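# Place assembled housing upright on belt strip behind rail

## Task

Find the white housing that already contains both its circuit board and its motor, and stand it upright on the dark belt strip lying just behind the white rail; the board and motor must still be seated in it when it is left there.

## Robot and tools

Robot: two arms, left_arm and right_arm, each a six-joint arm with a two-finger gripper. left_arm sits on the +y side (arm names do not match image sides). Calibrated bases in the scene frame: left_arm at (-0.002, +0.277, +0.018) m with quat_wxyz (+1.000, 0, 0, -0.029); right_arm at (-0.021, -0.269, +0.042) m with quat_wxyz (+1.000, 0, 0, -0.001). Both have up = +z.

Frames: the scene frame has its origin at table-top height midway between the nominal bases, +x pointing out over the table, +z up. Everything reported or commanded for an arm (hand position, quaternion, targets, its wrist camera pose) is in that arm's own base frame. Fixed cameras and the table use the scene frame. The gripper's fingers point along its own +z and close along its y axis. end_effector_position is the point between the pads, just under 1 cm short of the tips. Reported poses may be off by a few centimetres, more at long reach.

Row format (used by every moving tool): one flat list of 16 numbers covering both arms, even if only one moves: left x, y, z (metres), qw, qx, qy, qz (w first), opening, then the same eight for right. Positions and quaternions are absolute targets in that arm's base frame, not offsets. Opening runs -1 (closed, 0 mm gap) to +1 (open, about 87 mm); +0.5 about 69 mm, 0 about 43 mm, -0.5 about 18 mm. To grip, command roughly 0.04 below the grip_measured reading at first contact; lower gives less squeeze margin, higher grips more lightly. An arm that should stay still: resend its last reported pose and desired opening each call; resending a 0 opening is a real command.

execute_actions(actions, cameras): actions is a list of up to 15 actions; each action is a list of up to 15 rows, one row per 1/30 s step, the last row held to fill 15 steps (0.5 s). Any target more than 0.6 m from the gripper's start position along any gripper axis makes the action refused for both arms; if the first action fails this or anything is malformed, the whole call is refused. Empty list just returns state and images. cameras: null/omitted/["all"] gives all, [] none.

move(target, speed, blend, opening_speed, blocking, cameras): target is one 16-number row or a list of up to 15 rows (waypoints), no 0.6 m limit. Straight-line paths, all arms ending together, at least 0.5 s, capped at 10 s total. speed is m/s, 0.002 to 0.5, default 0.25 (turn rate up to twice that in rad/s); one value or one per waypoint. blend in metres rounds corners. opening_speed (per second on the -1..1 scale, at least 0.2) makes finger changes gradual. Openings of the first row go out at the start; openings of later rows are applied only after everything stops at that row. blocking=false returns after about 0.5 s while motion continues; a new move replaces a running one. No obstacle avoidance. Avoid paths passing near an arm's own base (shoulder posture can flip); route around it. The result adds a move: line: done, off_target, moving, held, fault etc., plus limits (paced = pose clipped, held = steps withheld). done/off_target say nothing about contact.

wait(seconds 0 to 10): lets time pass holding commands; a running move continues. stop(): brakes the running move. zoom_image(camera, region [x0,y0,x1,y1], max 504x504 px) enlarges part of the latest image of cam_high, cam_low, cam_left_wrist or cam_right_wrist. read_manual gives only licence text. finished_scene(scene) ends the scene irreversibly; the first scene is practice and may be skipped.

Results: joint positions, velocities ("within noise" = at rest), torques (drive output including gravity; joints 1-3 wrap at ±28 N m), grip_measured (same scale as opening; can be off about 1 mm), Hand target (where the arm is currently being sent, possibly short of your command), Tool commands, and for execute_actions some per-step positions. Each step the controller clips commands to within 100 mm and 20 degrees of the measured pose, so large jumps need follow-up commands. Friction and weight can leave the hand low, short or tilted; check pose after each move and correct. Keep the quaternion constant across rows to hold orientation.

Cameras: cam_high 504x504 overhead, cam_low 504x504 side view, cam_left_wrist and cam_right_wrist 896x504. Calibration is given in the original text and is approximate.

Avoid: dropping the housing, releasing it while it moves, fast contacts, pressing targets far past contact, arm-to-arm collisions (can end the scene), and anything leaving the table. Long holds, stretched arms or pushing into unreachable poses heat motors; MOTOR HOT appears near 75 °C, 90 °C folds the arm away for the scene. Occasional disturbances may tug a held part or nudge loose objects. Thinking time advances the simulation.

Each tool is called as name(argument=value, ...), one argument or row to a line, values as JSON.

## Session

execute_actions(
  actions=[],
)

zoom_image(
  camera="cam_high",
  region=[180, 200, 380, 400],
)

Scene clock: 0.00 s.
left_arm: end_effector_position=(+0.2629, +0.0140, +0.2532) grip_measured=+1.000 end_effector_quat_wxyz=(+0.671, +0.189, +0.691, -0.189) | right_arm: end_effector_position=(+0.1219, +0.2380, +0.2777) grip_measured=+0.979 end_effector_quat_wxyz=(+0.450, -0.480, +0.750, +0.067)
Joint positions: left_arm=[0.741 0.759 0.564 0.101 1.281 0.083 1] | right_arm=[1.453 1.083 1.322 -1.011 0.574 0.066 0.99]
Joint velocities: within noise
Joint torques (N m): no reading
Heat: left arm: 48 °C; right arm: 39 °C.
Hand target: left_arm +0.2632, +0.0142, +0.2578; +0.674, +0.193, +0.688, -0.185 | right_arm +0.1224, +0.2399, +0.2845; +0.458, -0.474, +0.749, +0.076
Tool commands: left_gripper/opening=+1.0 right_gripper/opening=+1.0
camera_calibration:
cam_left_wrist: T_world_to_cam=[[-0.536573, -0.842089, 0.0545548, 0.131133], [-0.746668, 0.443662, -0.495632, 0.3183], [0.393162, -0.306677, -0.866818, 0.260649], [0, 0, 0, 1]] pos_world=[0.205549, 0.0491433, 0.376541]
cam_right_wrist: T_world_to_cam=[[0.810624, -0.519289, 0.270605, -0.0435816], [-0.520408, -0.850738, -0.073625, 0.31435], [0.268447, -0.0811431, -0.959871, 0.391906], [0, 0, 0, 1]] pos_world=[0.0937126, 0.276598, 0.411117]

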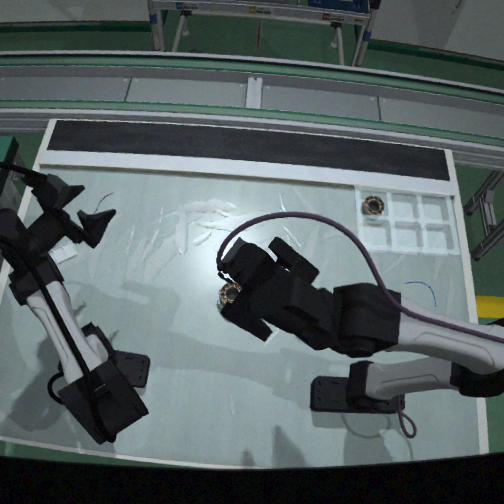

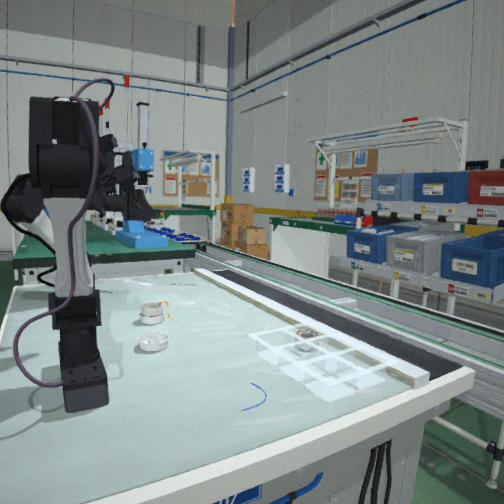

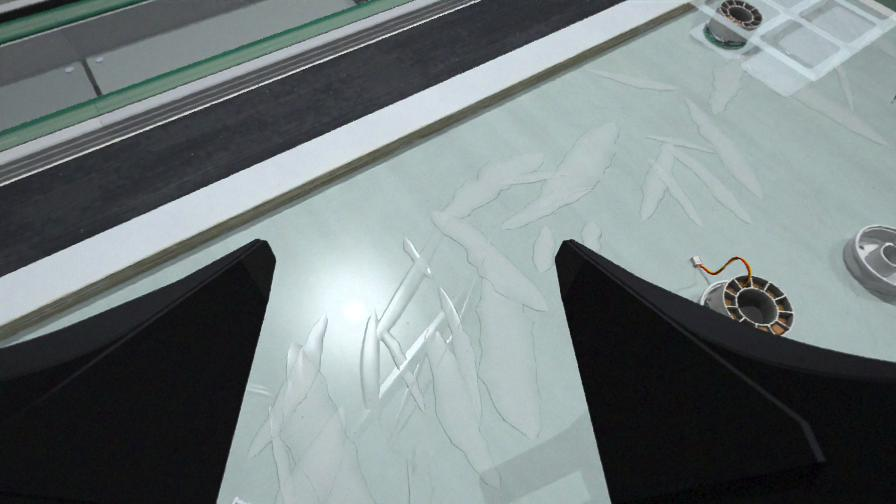

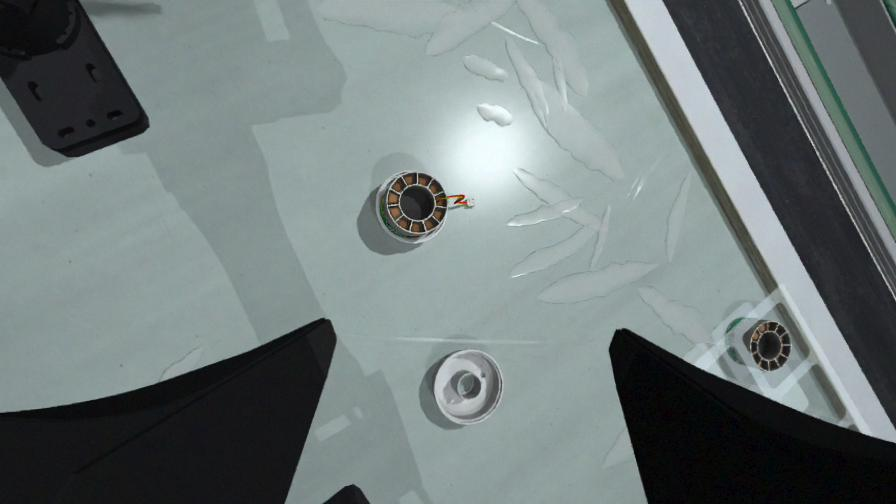

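Scaled by 2.520 from the camera's 504x504 image, which has a finer 720x720 frame.

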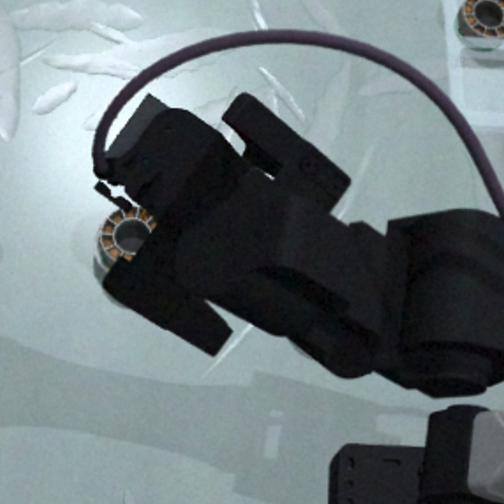

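move(
  target=[0.2629,0.014,0.2532,0.671,0.189,0.691,-0.189,1,0.2,-0.06,0.28,0.46,0,0.887,0,1],
)

zoom_image(
  camera="cam_low",
  region=[100, 270, 250, 380],
)

Scene clock: 49.70 s.
left_arm: end_effector_position=(+0.2629, +0.0140, +0.2532) grip_measured=+1.000 end_effector_quat_wxyz=(+0.671, +0.189, +0.691, -0.189) | right_arm: end_effector_position=(+0.1976, -0.0595, +0.2673) grip_measured=+0.979 end_effector_quat_wxyz=(+0.446, +0.010, +0.895, +0.006)
Joint positions: left_arm=[0.741 0.759 0.564 0.101 1.281 0.083 1] | right_arm=[-0.634 0.839 1.222 -1.136 -0.494 -0.394 0.99]
Joint velocities: within noise
Joint torques (N m): left_arm=[0.06 -0.17 7.41 1.58 0.1 0.11] | right_arm=[-0.62 0.95 8.53 1.38 -0.4 -0.08]
Heat: left arm: 52 °C; right arm: 43 °C.
Hand target: left_arm +0.2629, +0.0141, +0.2532; +0.671, +0.189, +0.691, -0.189 | right_arm +0.1998, -0.0599, +0.2798; +0.460, +0.000, +0.888, +0.000
Off the commanded pose: left_arm 0.000 m, 0 deg | right_arm 0.013 m, 2 deg.
move: off_target (right_arm)
camera_calibration:
cam_left_wrist: T_world_to_cam=[[-0.536573, -0.842089, 0.0545548, 0.131133], [-0.746668, 0.443662, -0.495632, 0.3183], [0.393162, -0.306677, -0.866818, 0.260649], [0, 0, 0, 1]] pos_world=[0.205549, 0.0491433, 0.376541]
cam_right_wrist: T_world_to_cam=[[0.0142518, -0.996497, -0.0824036, -0.0332266], [-0.99411, -0.00526608, -0.108251, 0.252972], [0.107437, 0.083461, -0.990703, 0.387319], [0, 0, 0, 1]] pos_world=[0.210343, -0.064104, 0.408364]

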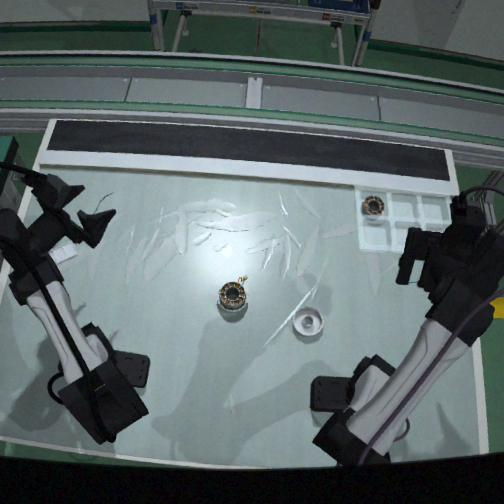

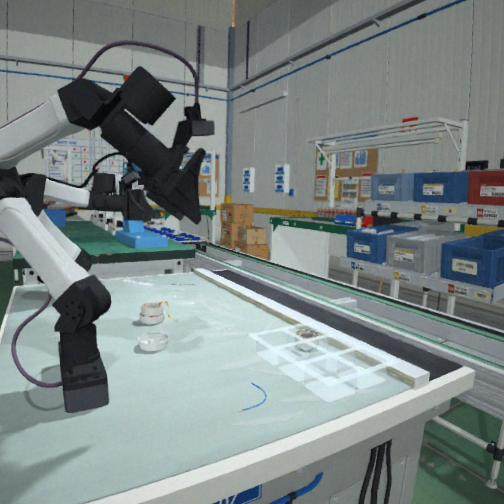

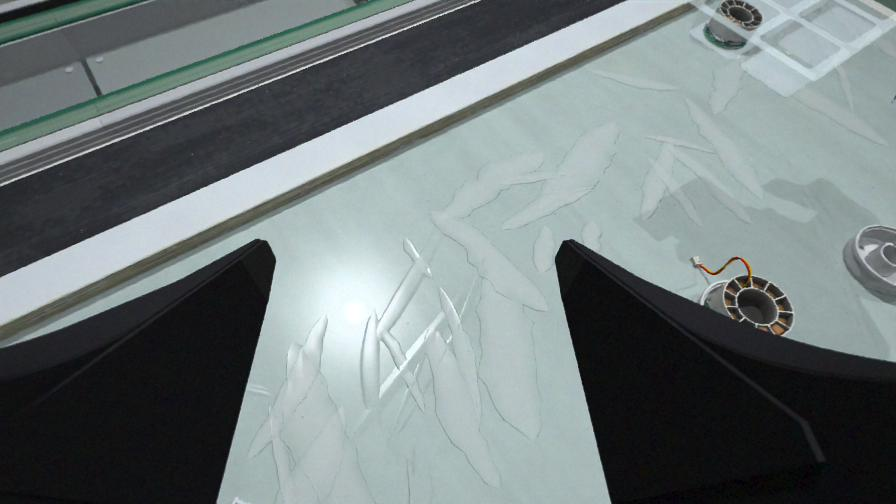

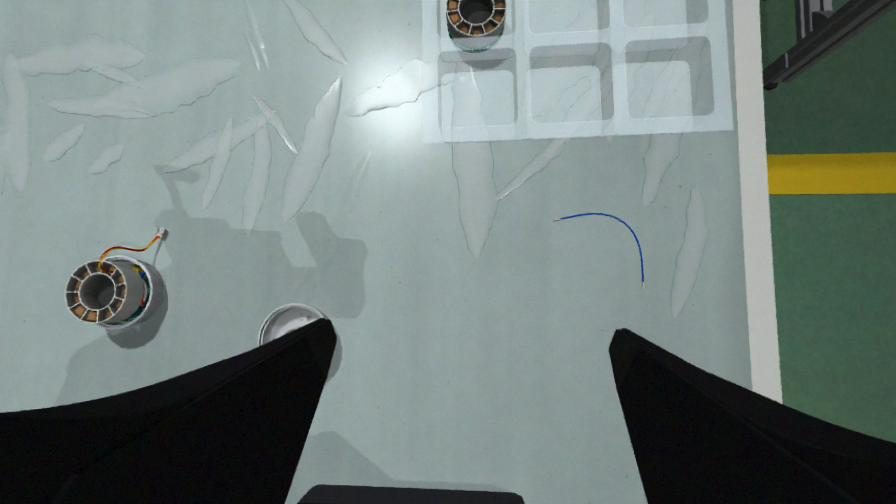

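Scaled by 3.360 from the camera's 504x504 image, which has a finer 720x720 frame.

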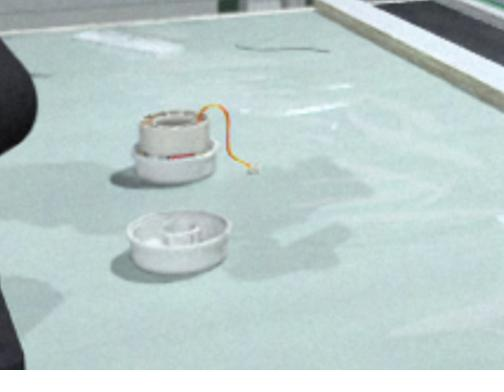

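move(
  target=[0.18,-0.245,0.17,0.3394,0.4266,0.8195,-0.1767,1,0.1998,-0.0599,0.2798,0.46,0,0.888,0,1],
  cameras=["cam_left_wrist","cam_low"],
)

Scene clock: 67.83 s.
left_arm: end_effector_position=(+0.1770, -0.2407, +0.1600) grip_measured=+1.000 end_effector_quat_wxyz=(+0.328, +0.431, +0.822, -0.176) | right_arm: end_effector_position=(+0.1974, -0.0592, +0.2672) grip_measured=+0.979 end_effector_quat_wxyz=(+0.445, +0.010, +0.895, +0.007)
Joint positions: left_arm=[-0.918 1.12 0.951 -0.639 0.039 0.033 1] | right_arm=[-0.634 0.839 1.222 -1.138 -0.495 -0.395 0.99]
Joint velocities: within noise
Joint torques (N m): left_arm=[-0.92 -2.32 9.81 1.75 -0.11 -0.01] | right_arm=[-0.54 0.95 8.44 1.4 -0.39 -0.09]
Heat: left arm: 53 °C; right arm: 45 °C.
Hand target: left_arm +0.1798, -0.2449, +0.1701; +0.340, +0.427, +0.819, -0.177 | right_arm +0.1996, -0.0598, +0.2796; +0.460, +0.000, +0.888, +0.000
Off the commanded pose: left_arm 0.011 m, 1 deg | right_arm 0.013 m, 2 deg.
move: off_target (left_arm, right_arm)
camera_calibration:
cam_left_wrist: T_world_to_cam=[[-0.814916, -0.576707, 0.0576312, -0.0116497], [-0.545685, 0.796962, 0.258995, 0.2497], [-0.195294, 0.17961, -0.964158, 0.372344], [0, 0, 0, 1]] pos_world=[0.199481, -0.272597, 0.294998]
Images, in order (width x height): cam_low 504x504, cam_left_wrist 896x504.

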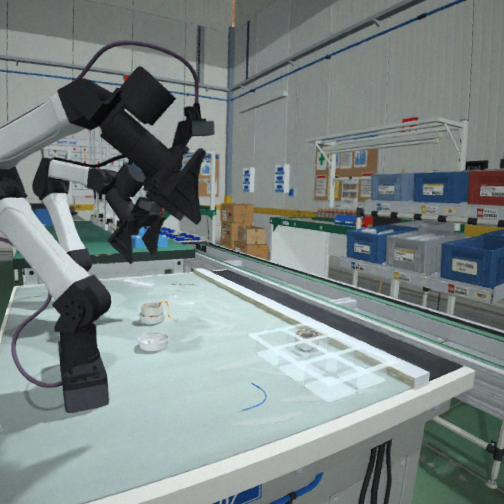

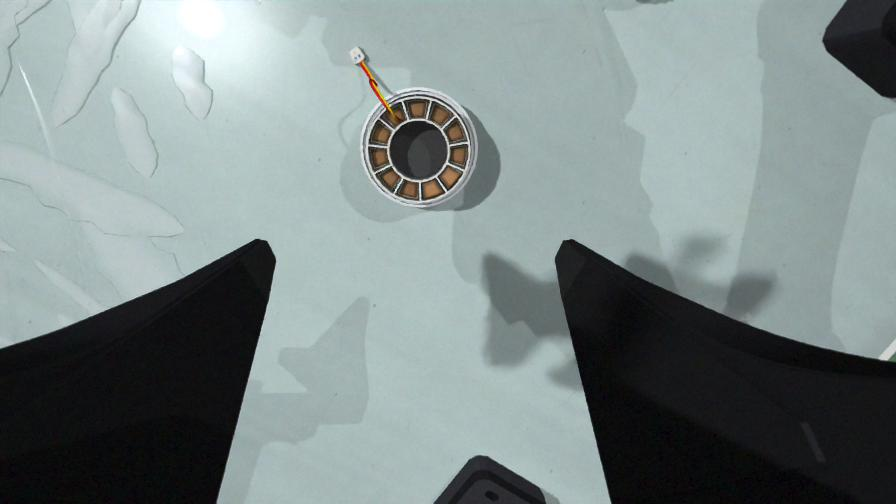

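move(
  target=[0.174,-0.235,0.07,0.3394,0.4266,0.8195,-0.1767,1,0.1998,-0.0599,0.2798,0.46,0,0.888,0,1],
  cameras=["cam_left_wrist","cam_low"],
)

zoom_image(
  camera="cam_low",
  region=[100, 250, 220, 370],
)

Scene clock: 85.47 s.
left_arm: end_effector_position=(+0.1723, -0.2342, +0.0710) grip_measured=+1.000 end_effector_quat_wxyz=(+0.336, +0.429, +0.819, -0.179) | right_arm: end_effector_position=(+0.1974, -0.0591, +0.2672) grip_measured=+0.979 end_effector_quat_wxyz=(+0.445, +0.010, +0.895, +0.007)
Joint positions: left_arm=[-0.918 1.113 0.58 -0.258 0.038 0.032 1] | right_arm=[-0.634 0.839 1.222 -1.138 -0.496 -0.395 0.99]
Joint velocities: within noise
Joint torques (N m): left_arm=[-0.25 -1.94 6.98 1.96 -0.04 0.06] | right_arm=[-0.61 0.95 8.43 1.41 -0.38 -0.07]
Heat: left arm: 55 °C; right arm: 46 °C.
Hand target: left_arm +0.1740, -0.2350, +0.0701; +0.339, +0.427, +0.819, -0.177 | right_arm +0.1996, -0.0598, +0.2796; +0.460, +0.000, +0.888, +0.000
Off the commanded pose: left_arm 0.002 m, 1 deg | right_arm 0.013 m, 2 deg.
move: off_target (right_arm)
camera_calibration:
cam_left_wrist: T_world_to_cam=[[-0.814463, -0.57744, 0.056687, -0.00677927], [-0.549967, 0.799443, 0.241717, 0.267513], [-0.184895, 0.165693, -0.96869, 0.279712], [0, 0, 0, 1]] pos_world=[0.193319, -0.264123, 0.206676]
Images, in order (width x height): cam_low 504x504, cam_left_wrist 896x504.

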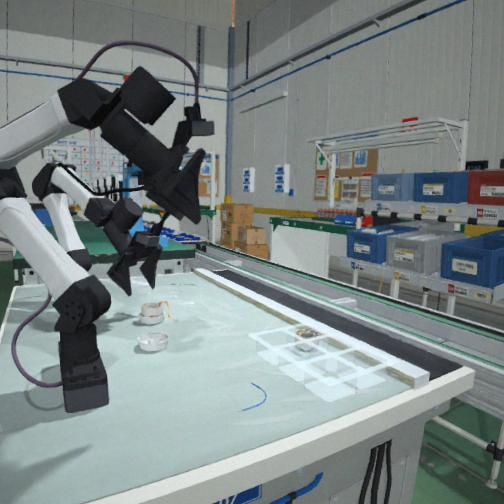

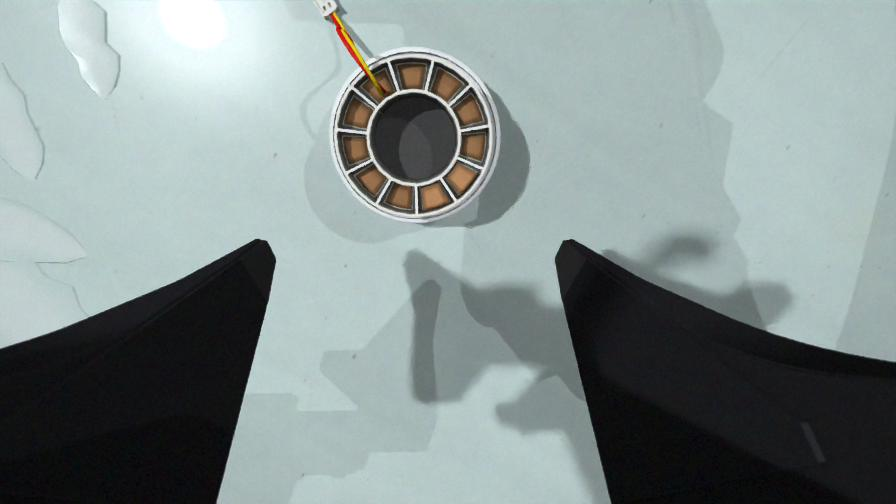

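Scaled by 4.200 from the camera's 504x504 image, which has a finer 720x720 frame.

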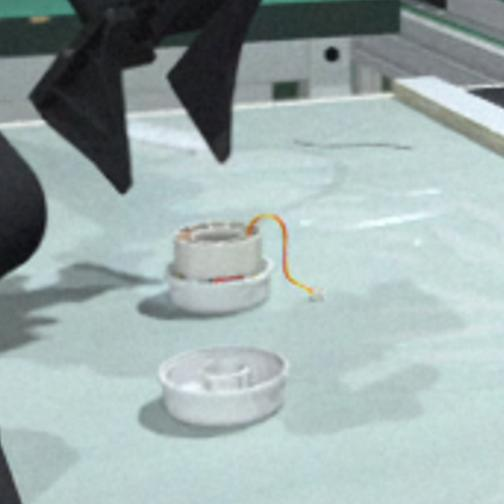

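move(
  target=[
    [0.194,-0.2635,0.05,0.3394,0.4266,0.8195,-0.1767,1,0.1998,-0.0599,0.2798,0.46,0,0.888,0,1],
    [0.194,-0.2635,0.0,0.3394,0.4266,0.8195,-0.1767,1,0.1998,-0.0599,0.2798,0.46,0,0.888,0,1],
  ],
  speed=[0.15,0.06],
  blend=0.01,
)

zoom_image(
  camera="cam_low",
  region=[100, 250, 220, 370],
)

Scene clock: 99.43 s.
left_arm: end_effector_position=(+0.1942, -0.2628, +0.0017) grip_measured=+1.000 end_effector_quat_wxyz=(+0.337, +0.429, +0.819, -0.179) | right_arm: end_effector_position=(+0.1974, -0.0591, +0.2672) grip_measured=+0.979 end_effector_quat_wxyz=(+0.445, +0.010, +0.895, +0.007)
Joint positions: left_arm=[-0.918 1.466 0.496 0.181 0.038 0.032 1] | right_arm=[-0.634 0.839 1.222 -1.138 -0.496 -0.395 0.99]
Joint velocities: within noise
Joint torques (N m): left_arm=[-0.81 -3.52 5.79 1.96 -0.09 0.01] | right_arm=[-0.58 0.9 8.4 1.4 -0.38 -0.09]
Heat: left arm: 54 °C; right arm: 47 °C.
Hand target: left_arm +0.1939, -0.2635, +0.0000; +0.339, +0.427, +0.819, -0.177 | right_arm +0.1996, -0.0598, +0.2796; +0.460, +0.000, +0.888, +0.000
Off the commanded pose: left_arm 0.002 m, 1 deg | right_arm 0.013 m, 2 deg.
move: off_target (right_arm)
camera_calibration:
cam_left_wrist: T_world_to_cam=[[-0.814529, -0.577354, 0.0566185, -0.00152187], [-0.550246, 0.799808, 0.239868, 0.319329], [-0.183773, 0.164225, -0.969153, 0.220704], [0, 0, 0, 1]] pos_world=[0.215029, -0.292526, 0.137385]
cam_right_wrist: T_world_to_cam=[[0.0159967, -0.996401, -0.0832433, -0.0329839], [-0.994164, -0.00696705, -0.107653, 0.25256], [0.106685, 0.0844796, -0.990697, 0.387362], [0, 0, 0, 1]] pos_world=[0.210288, -0.0638298, 0.408202]

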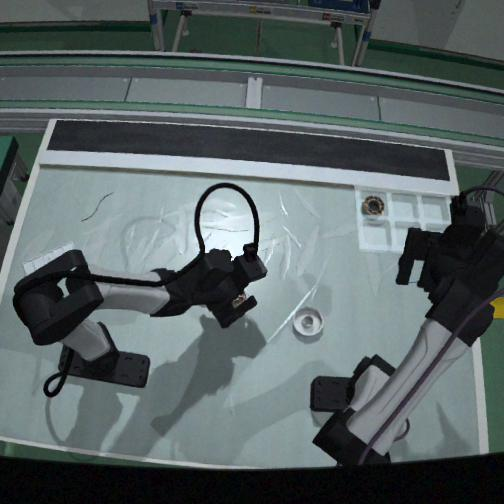

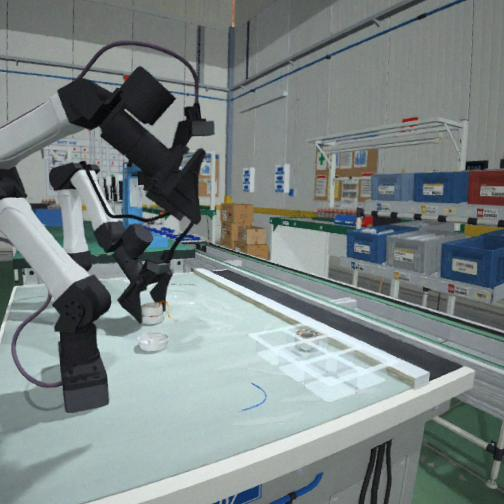

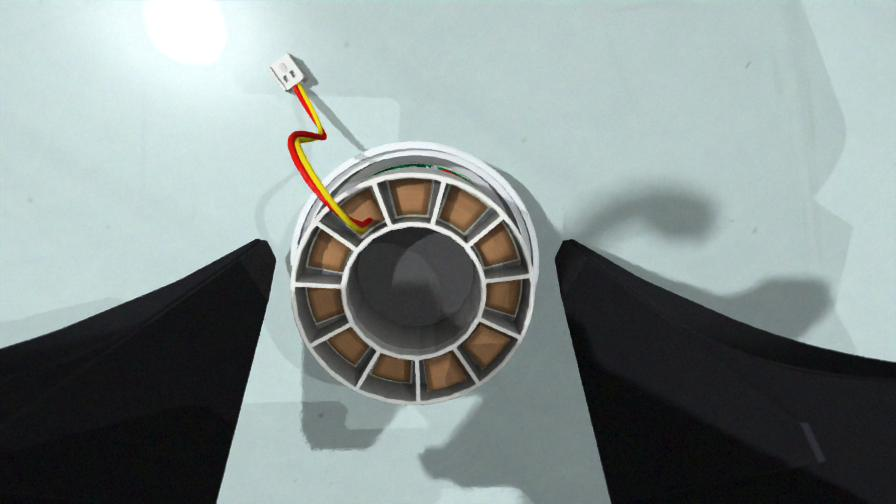

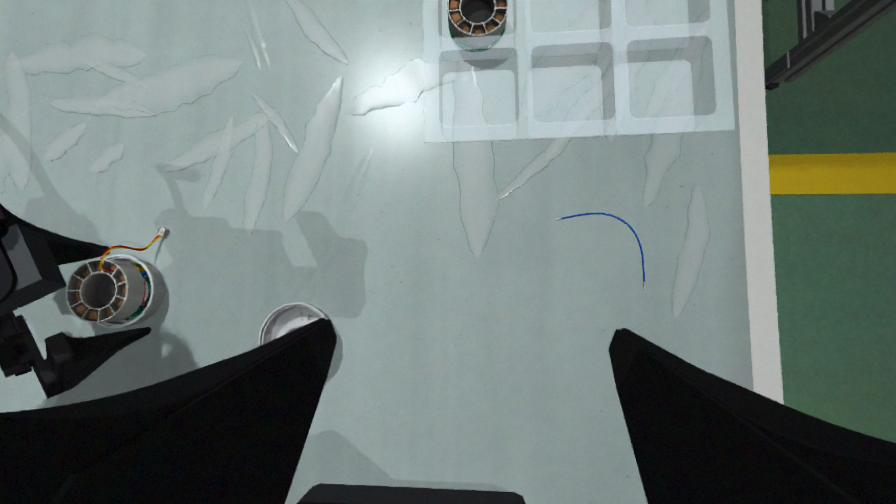

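Scaled by 4.200 from the camera's 504x504 image, which has a finer 720x720 frame.

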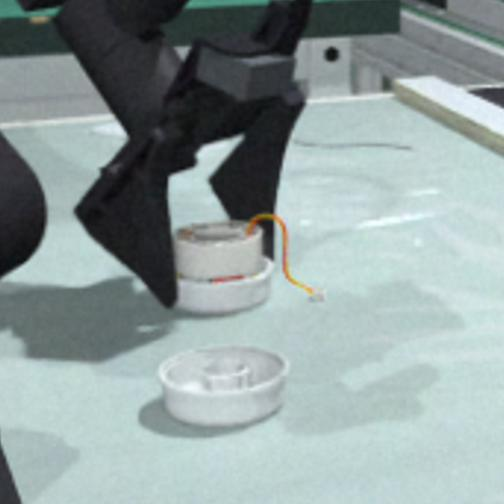

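move(
  target=[0.1939,-0.2635,0.0,0.3394,0.4266,0.8195,-0.1767,0.45,0.1998,-0.0599,0.2798,0.46,0,0.888,0,1],
  opening_speed=0.5,
  cameras=["cam_left_wrist"],
)

Scene clock: 104.53 s.
left_arm: end_effector_position=(+0.1945, -0.2628, +0.0018) grip_measured=+0.478 end_effector_quat_wxyz=(+0.338, +0.429, +0.819, -0.179) | right_arm: end_effector_position=(+0.1974, -0.0591, +0.2672) grip_measured=+0.979 end_effector_quat_wxyz=(+0.445, +0.010, +0.895, +0.007)
Joint positions: left_arm=[-0.918 1.466 0.496 0.183 0.036 0.032 0.739] | right_arm=[-0.634 0.839 1.222 -1.138 -0.496 -0.395 0.99]
Joint velocities: within noise
Joint torques (N m): left_arm=[-0.81 -3.49 5.68 1.95 -0.09 0.04] | right_arm=[-0.58 0.94 8.43 1.41 -0.36 -0.08]
Heat: left arm: 53 °C; right arm: 47 °C.
Hand target: left_arm +0.1939, -0.2635, +0.0000; +0.339, +0.427, +0.819, -0.177 | right_arm +0.1996, -0.0598, +0.2796; +0.460, +0.000, +0.888, +0.000
Off the commanded pose: left_arm 0.002 m, 0 deg | right_arm 0.013 m, 2 deg.
move: off_target (right_arm)
camera_calibration:
cam_left_wrist: T_world_to_cam=[[-0.813994, -0.578216, 0.0554988, -0.00158388], [-0.551479, 0.799275, 0.23881, 0.319613], [-0.182443, 0.163783, -0.969479, 0.220557], [0, 0, 0, 1]] pos_world=[0.21521, -0.292498, 0.137587]
Images, in order (width x height): cam_left_wrist 896x504.

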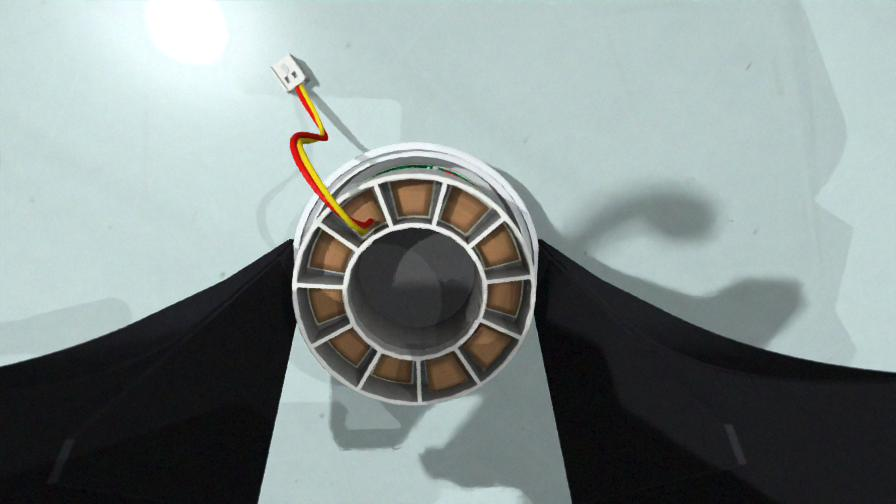

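move(
  target=[
    [0.1939,-0.2635,0.0,0.3394,0.4266,0.8195,-0.1767,0.42,0.1998,-0.0599,0.2798,0.46,0,0.888,0,1],
    [0.194,-0.2635,0.10,0.3394,0.4266,0.8195,-0.1767,0.42,0.1998,-0.0599,0.2798,0.46,0,0.888,0,1],
    [0.40,-0.05,0.14,0.3827,0,0.9239,0,0.42,0.1998,-0.0599,0.2798,0.46,0,0.888,0,1],
  ],
  speed=[0.1,0.1,0.2],
  blend=[0,0.02,0],
)

zoom_image(
  camera="cam_high",
  region=[30, 100, 250, 260],
)

Scene clock: 118.57 s.
left_arm: end_effector_position=(+0.3870, -0.0523, +0.1252) grip_measured=+0.478 end_effector_quat_wxyz=(+0.360, +0.011, +0.933, -0.004) | right_arm: end_effector_position=(+0.1974, -0.0591, +0.2672) grip_measured=+0.979 end_effector_quat_wxyz=(+0.445, +0.010, +0.895, +0.007)
Joint positions: left_arm=[-0.167 1.515 1.12 -0.443 -0.097 -0.106 0.739] | right_arm=[-0.634 0.839 1.222 -1.138 -0.496 -0.395 0.99]
Joint velocities: within noise
Joint torques (N m): left_arm=[0.54 -5.22 10.4 1.91 -0.2 0.02] | right_arm=[-0.61 0.92 8.46 1.4 -0.37 -0.09]
Heat: left arm: 54 °C; right arm: 48 °C.
Hand target: left_arm +0.3993, -0.0499, +0.1402; +0.383, +0.000, +0.924, +0.000 | right_arm +0.1996, -0.0598, +0.2796; +0.460, +0.000, +0.888, +0.000
Off the commanded pose: left_arm 0.020 m, 3 deg | right_arm 0.013 m, 2 deg.
move: off_target (left_arm, right_arm)
camera_calibration:
cam_left_wrist: T_world_to_cam=[[-0.00714359, -0.998688, 0.0507047, -0.0636669], [-0.95856, 0.0212805, 0.284096, 0.339221], [-0.284802, -0.046574, -0.957454, 0.367868], [0, 0, 0, 1]] pos_world=[0.429478, -0.0536691, 0.259074]
cam_right_wrist: T_world_to_cam=[[0.0159967, -0.996401, -0.0832433, -0.0329839], [-0.994164, -0.00696705, -0.107653, 0.25256], [0.106685, 0.0844796, -0.990697, 0.387362], [0, 0, 0, 1]] pos_world=[0.210288, -0.0638298, 0.408202]

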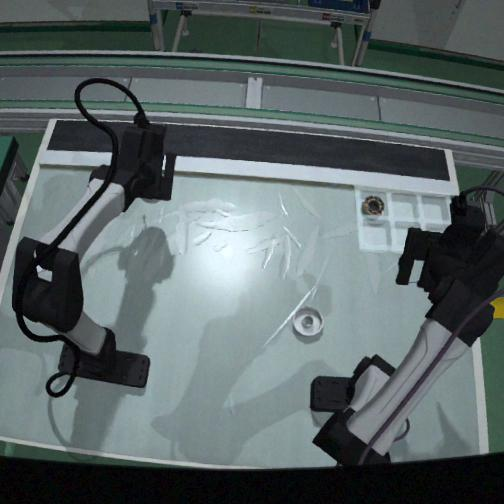

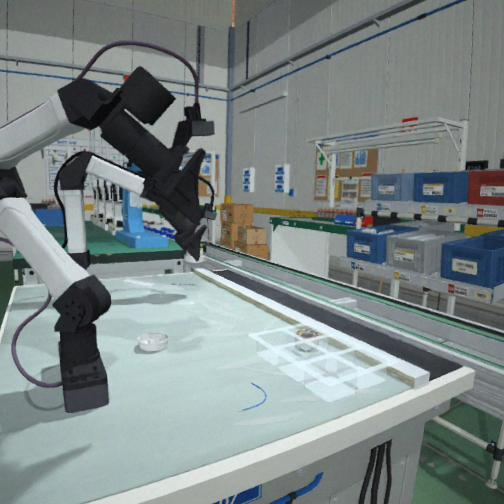

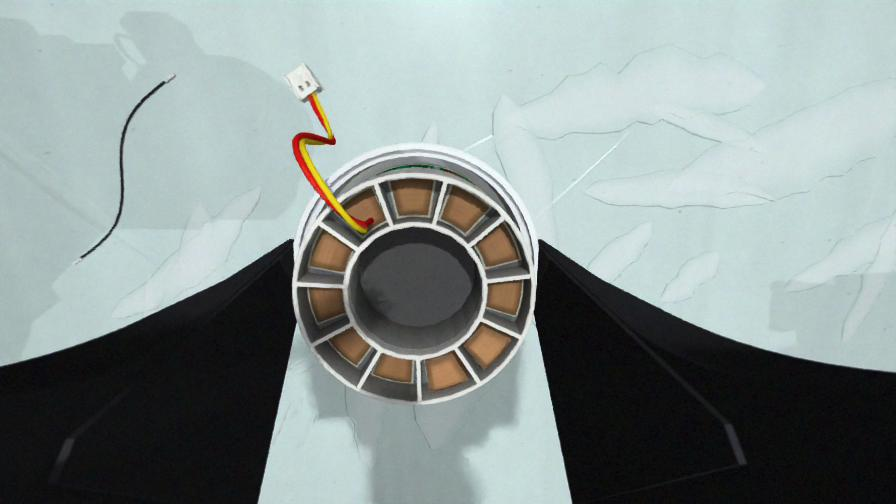

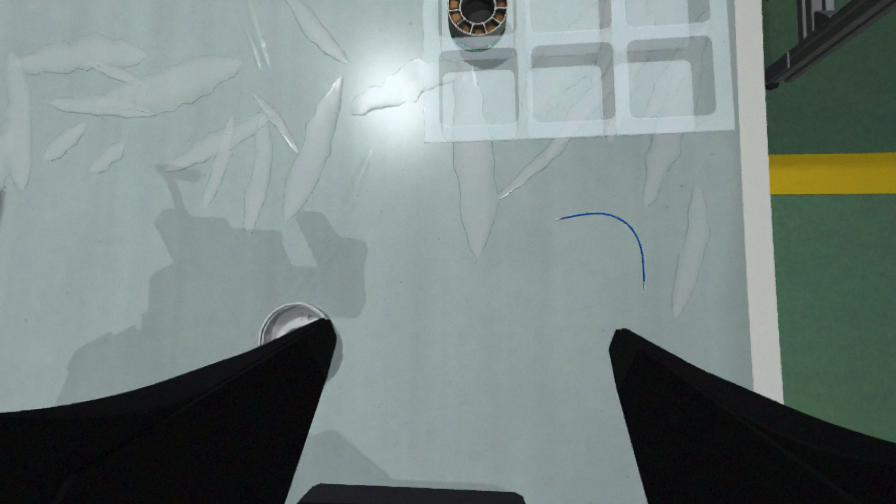

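Scaled by 2.291 from the camera's 504x504 image, which has a finer 720x720 frame.

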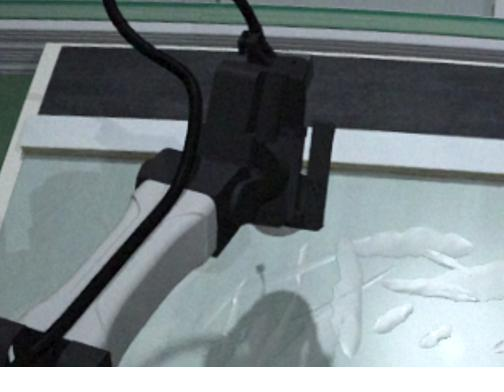

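move(
  target=[0.52,-0.05,0.155,0.405,0,0.9143,0,0.42,0.1998,-0.0599,0.2798,0.46,0,0.888,0,1],
  speed=0.15,
)

zoom_image(
  camera="cam_low",
  region=[120, 200, 300, 380],
)

zoom_image(
  camera="cam_high",
  region=[30, 80, 250, 240],
)

Scene clock: 126.03 s.
left_arm: end_effector_position=(+0.5079, -0.0513, +0.1392) grip_measured=+0.478 end_effector_quat_wxyz=(+0.383, -0.001, +0.924, +0.004) | right_arm: end_effector_position=(+0.1974, -0.0591, +0.2672) grip_measured=+0.979 end_effector_quat_wxyz=(+0.445, +0.010, +0.895, +0.007)
Joint positions: left_arm=[-0.127 1.93 1.629 -0.489 -0.098 -0.089 0.739] | right_arm=[-0.634 0.839 1.222 -1.138 -0.496 -0.395 0.99]
Joint velocities: within noise
Joint torques (N m): left_arm=[0.79 -8.44 10.58 1.96 0.08 0.18] | right_arm=[-0.61 0.9 8.44 1.42 -0.38 -0.08]
Heat: left arm: 55 °C; right arm: 48 °C.
Hand target: left_arm +0.5192, -0.0499, +0.1551; +0.405, +0.000, +0.914, +0.000 | right_arm +0.1996, -0.0598, +0.2796; +0.460, +0.000, +0.888, +0.000
Off the commanded pose: left_arm 0.020 m, 3 deg | right_arm 0.013 m, 2 deg.
move: off_target (left_arm, right_arm)
camera_calibration:
cam_left_wrist: T_world_to_cam=[[0.0179862, -0.998804, 0.0454582, -0.0745191], [-0.971396, -0.00668922, 0.237373, 0.462717], [-0.236785, -0.0484273, -0.970354, 0.393159], [0, 0, 0, 1]] pos_world=[0.543916, -0.0522951, 0.275055]
cam_right_wrist: T_world_to_cam=[[0.0159967, -0.996401, -0.0832433, -0.0329839], [-0.994164, -0.00696705, -0.107653, 0.25256], [0.106685, 0.0844796, -0.990697, 0.387362], [0, 0, 0, 1]] pos_world=[0.210288, -0.0638298, 0.408202]

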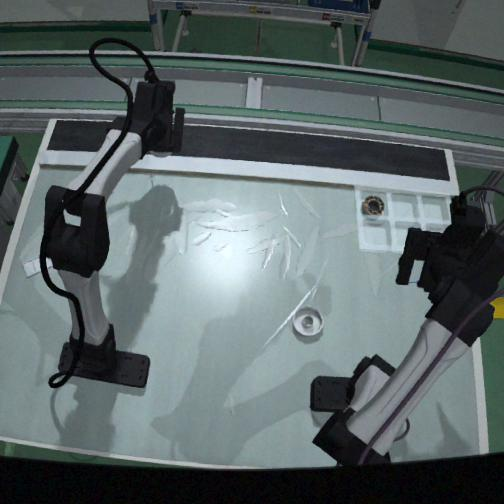

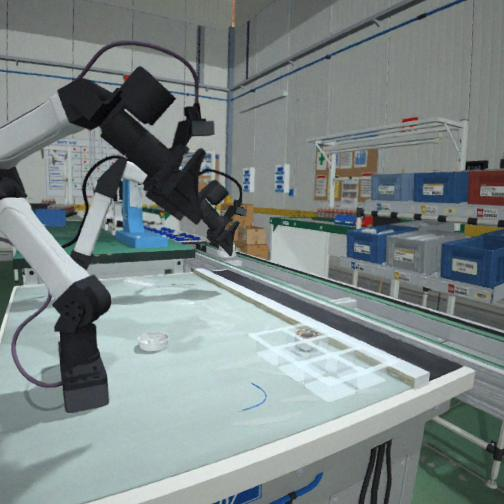

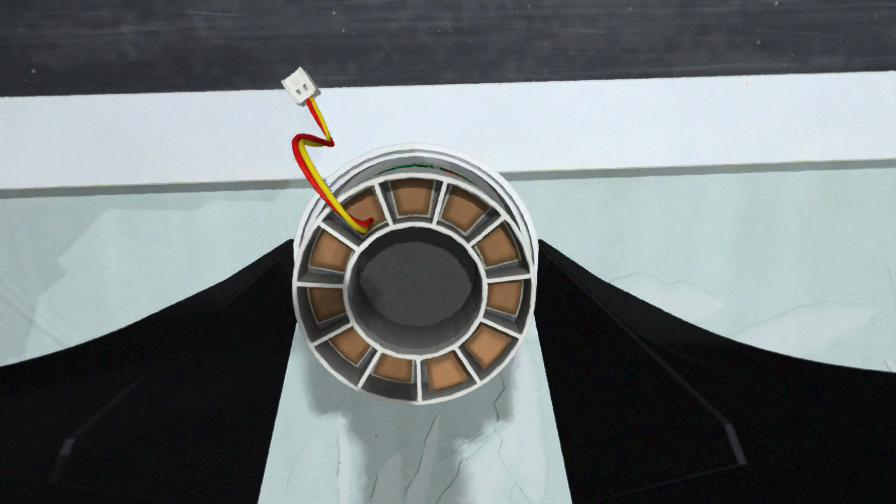

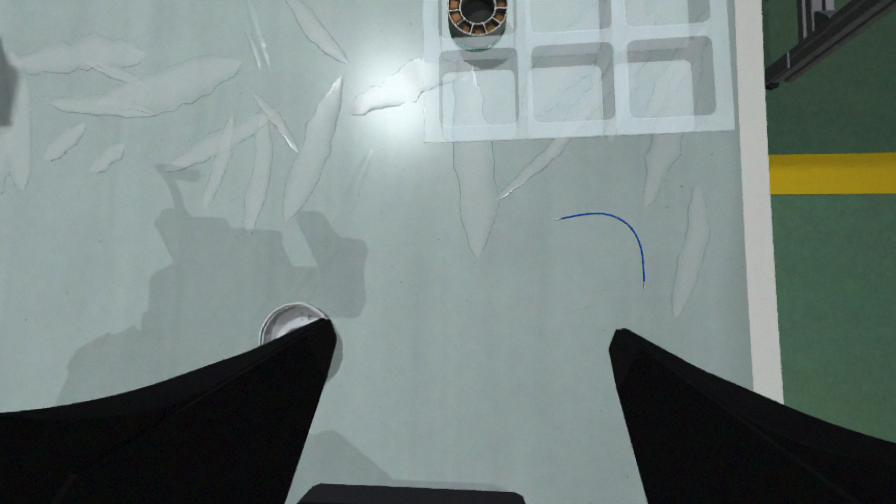

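Scaled by 2.800 from the camera's 504x504 image, which has a finer 720x720 frame.

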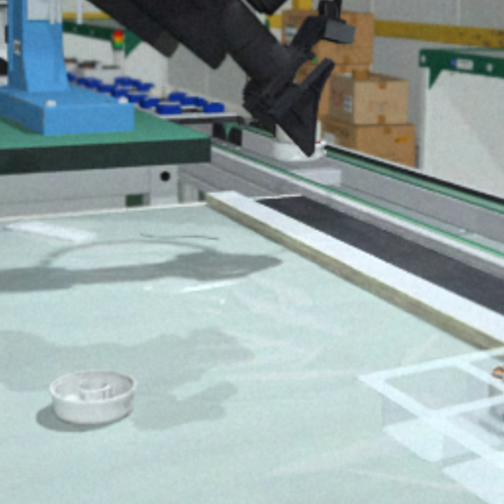

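Scaled by 2.291 from the camera's 504x504 image, which has a finer 720x720 frame.

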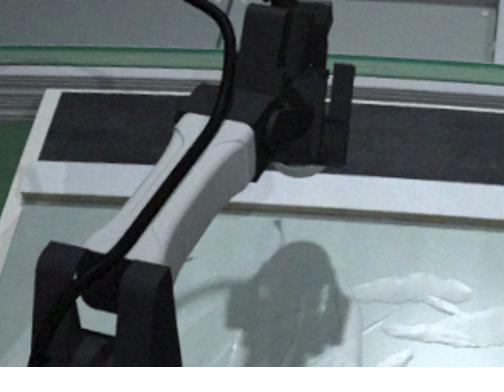

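move(
  target=[0.64,-0.05,0.115,0.409,0,0.9125,0,0.42,0.1998,-0.0599,0.2798,0.46,0,0.888,0,1],
  speed=0.15,
)

zoom_image(
  camera="cam_low",
  region=[170, 180, 300, 310],
)

zoom_image(
  camera="cam_high",
  region=[30, 80, 250, 240],
)

Scene clock: 135.77 s.
left_arm: end_effector_position=(+0.6302, -0.0520, +0.1018) grip_measured=+0.478 end_effector_quat_wxyz=(+0.389, -0.002, +0.921, +0.005) | right_arm: end_effector_position=(+0.1974, -0.0591, +0.2672) grip_measured=+0.979 end_effector_quat_wxyz=(+0.445, +0.010, +0.895, +0.007)
Joint positions: left_arm=[-0.101 2.516 2.426 -0.685 -0.083 -0.07 0.739] | right_arm=[-0.634 0.839 1.222 -1.138 -0.496 -0.395 0.99]
Joint velocities: within noise
Joint torques (N m): left_arm=[0.75 -11.62 10.45 1.97 0.13 0.18] | right_arm=[-0.59 0.94 8.51 1.39 -0.37 -0.11]
Heat: left arm: 56 °C; right arm: 48 °C.
Hand target: left_arm +0.6392, -0.0499, +0.1152; +0.409, +0.000, +0.912, +0.000 | right_arm +0.1996, -0.0598, +0.2796; +0.460, +0.000, +0.888, +0.000
Off the commanded pose: left_arm 0.017 m, 3 deg | right_arm 0.013 m, 2 deg.
move: off_target (left_arm, right_arm)
camera_calibration:
cam_left_wrist: T_world_to_cam=[[0.0200374, -0.998786, 0.0450083, -0.077027], [-0.97438, -0.00942152, 0.224712, 0.593363], [-0.224015, -0.0483578, -0.973385, 0.377994], [0, 0, 0, 1]] pos_world=[0.66438, -0.0530641, 0.238065]
cam_right_wrist: T_world_to_cam=[[0.0159967, -0.996401, -0.0832433, -0.0329839], [-0.994164, -0.00696705, -0.107653, 0.25256], [0.106685, 0.0844796, -0.990697, 0.387362], [0, 0, 0, 1]] pos_world=[0.210288, -0.0638298, 0.408202]

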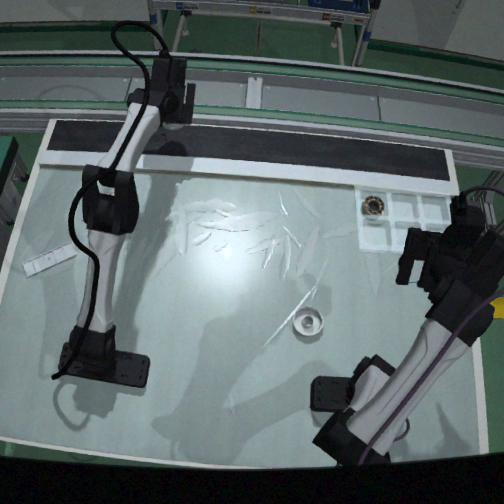

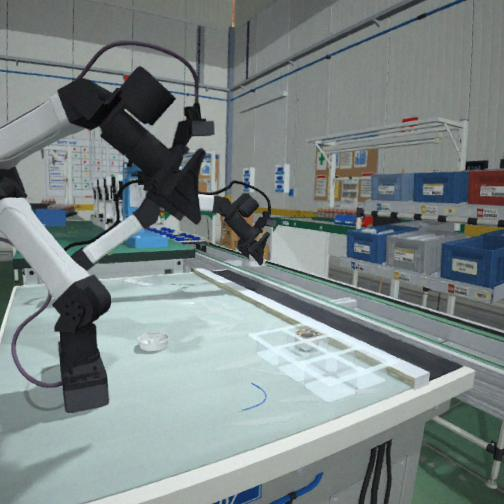

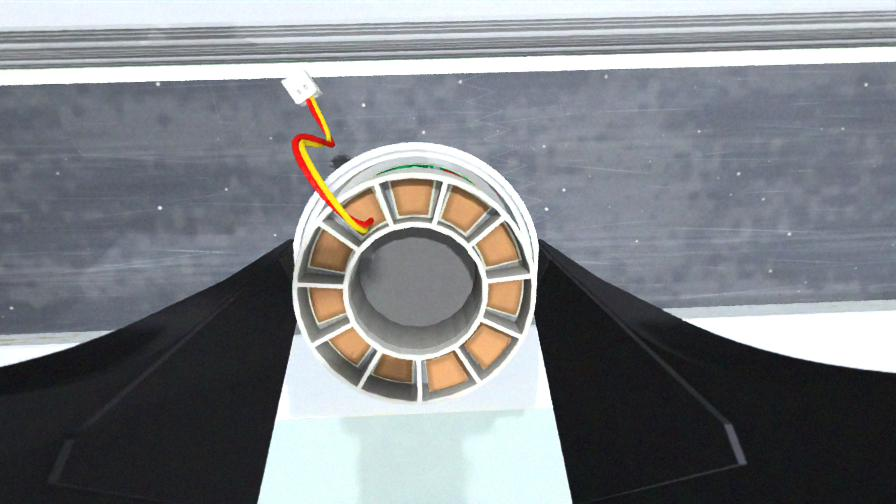

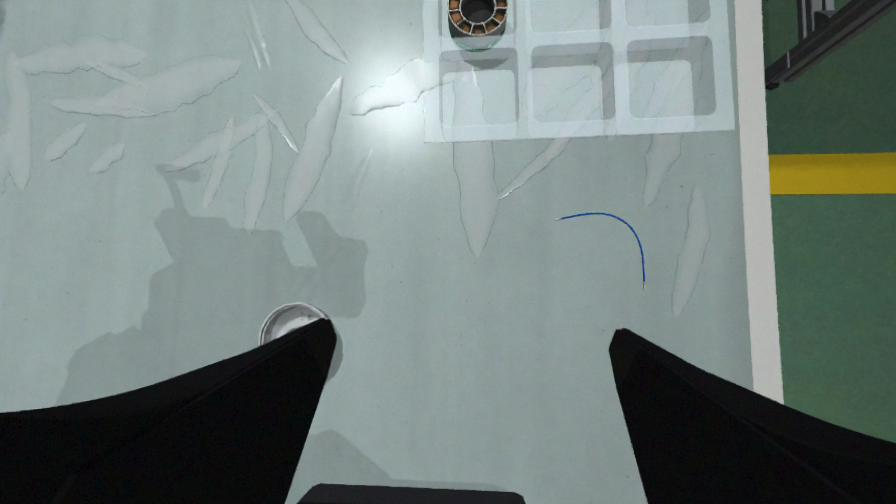

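Scaled by 3.877 from the camera's 504x504 image, which has a finer 720x720 frame.

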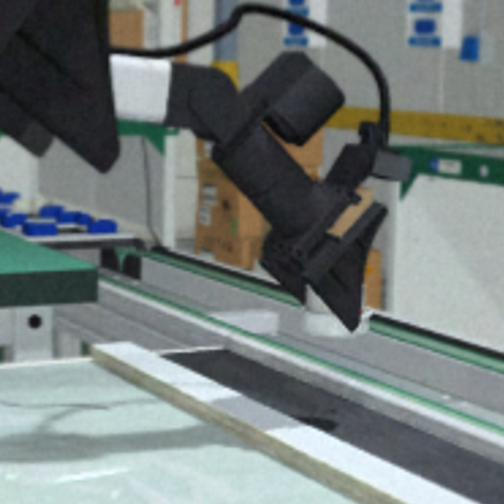

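Scaled by 2.291 from the camera's 504x504 image, which has a finer 720x720 frame.

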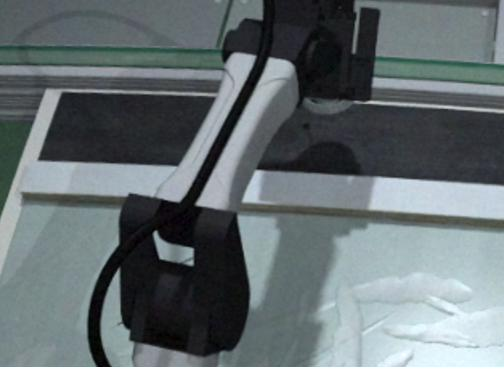

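move(
  target=[0.634,-0.05,0.045,0.393,0,0.9195,0,0.42,0.1998,-0.0599,0.2798,0.46,0,0.888,0,1],
  speed=0.1,
  cameras=["cam_low","cam_left_wrist"],
)

zoom_image(
  camera="cam_low",
  region=[170, 180, 300, 310],
)

Scene clock: 144.13 s.
left_arm: end_effector_position=(+0.6261, -0.0519, +0.0369) grip_measured=+0.478 end_effector_quat_wxyz=(+0.376, -0.001, +0.927, +0.005) | right_arm: end_effector_position=(+0.1974, -0.0591, +0.2672) grip_measured=+0.979 end_effector_quat_wxyz=(+0.445, +0.010, +0.895, +0.007)
Joint positions: left_arm=[-0.101 2.516 2.184 -0.472 -0.081 -0.07 0.739] | right_arm=[-0.634 0.839 1.222 -1.138 -0.496 -0.395 0.99]
Joint velocities: within noise
Joint torques (N m): left_arm=[0.77 -12.49 7.72 2.12 0.11 0.15] | right_arm=[-0.58 0.92 8.49 1.42 -0.37 -0.06]
Heat: left arm: 56 °C; right arm: 49 °C.
Hand target: left_arm +0.6336, -0.0499, +0.0452; +0.393, +0.000, +0.920, +0.000 | right_arm +0.1996, -0.0598, +0.2796; +0.460, +0.000, +0.888, +0.000
Off the commanded pose: left_arm 0.012 m, 2 deg | right_arm 0.013 m, 2 deg.
move: off_target (left_arm, right_arm)
camera_calibration:
cam_left_wrist: T_world_to_cam=[[0.0199533, -0.99888, 0.0429103, -0.0738174], [-0.967567, -0.00848198, 0.252472, 0.598703], [-0.251825, -0.0465563, -0.966652, 0.331134], [0, 0, 0, 1]] pos_world=[0.664146, -0.0532401, 0.172103]
Images, in order (width x height): cam_low 504x504, cam_left_wrist 896x504.

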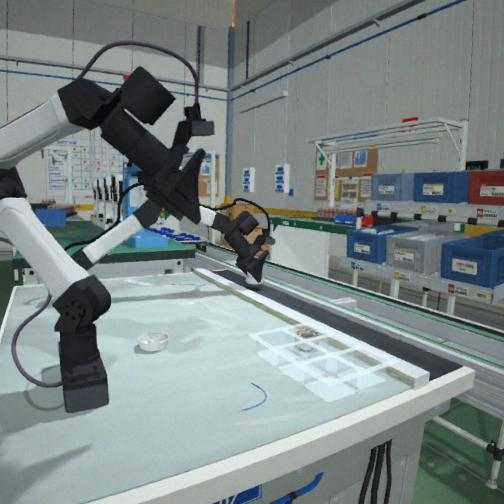

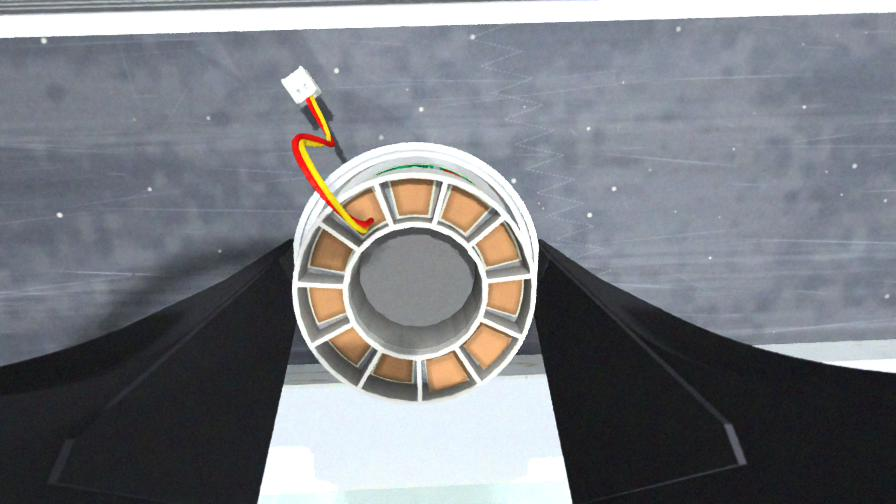

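Scaled by 3.877 from the camera's 504x504 image, which has a finer 720x720 frame.

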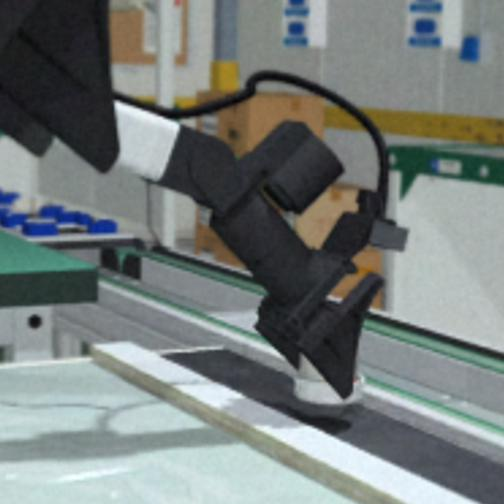

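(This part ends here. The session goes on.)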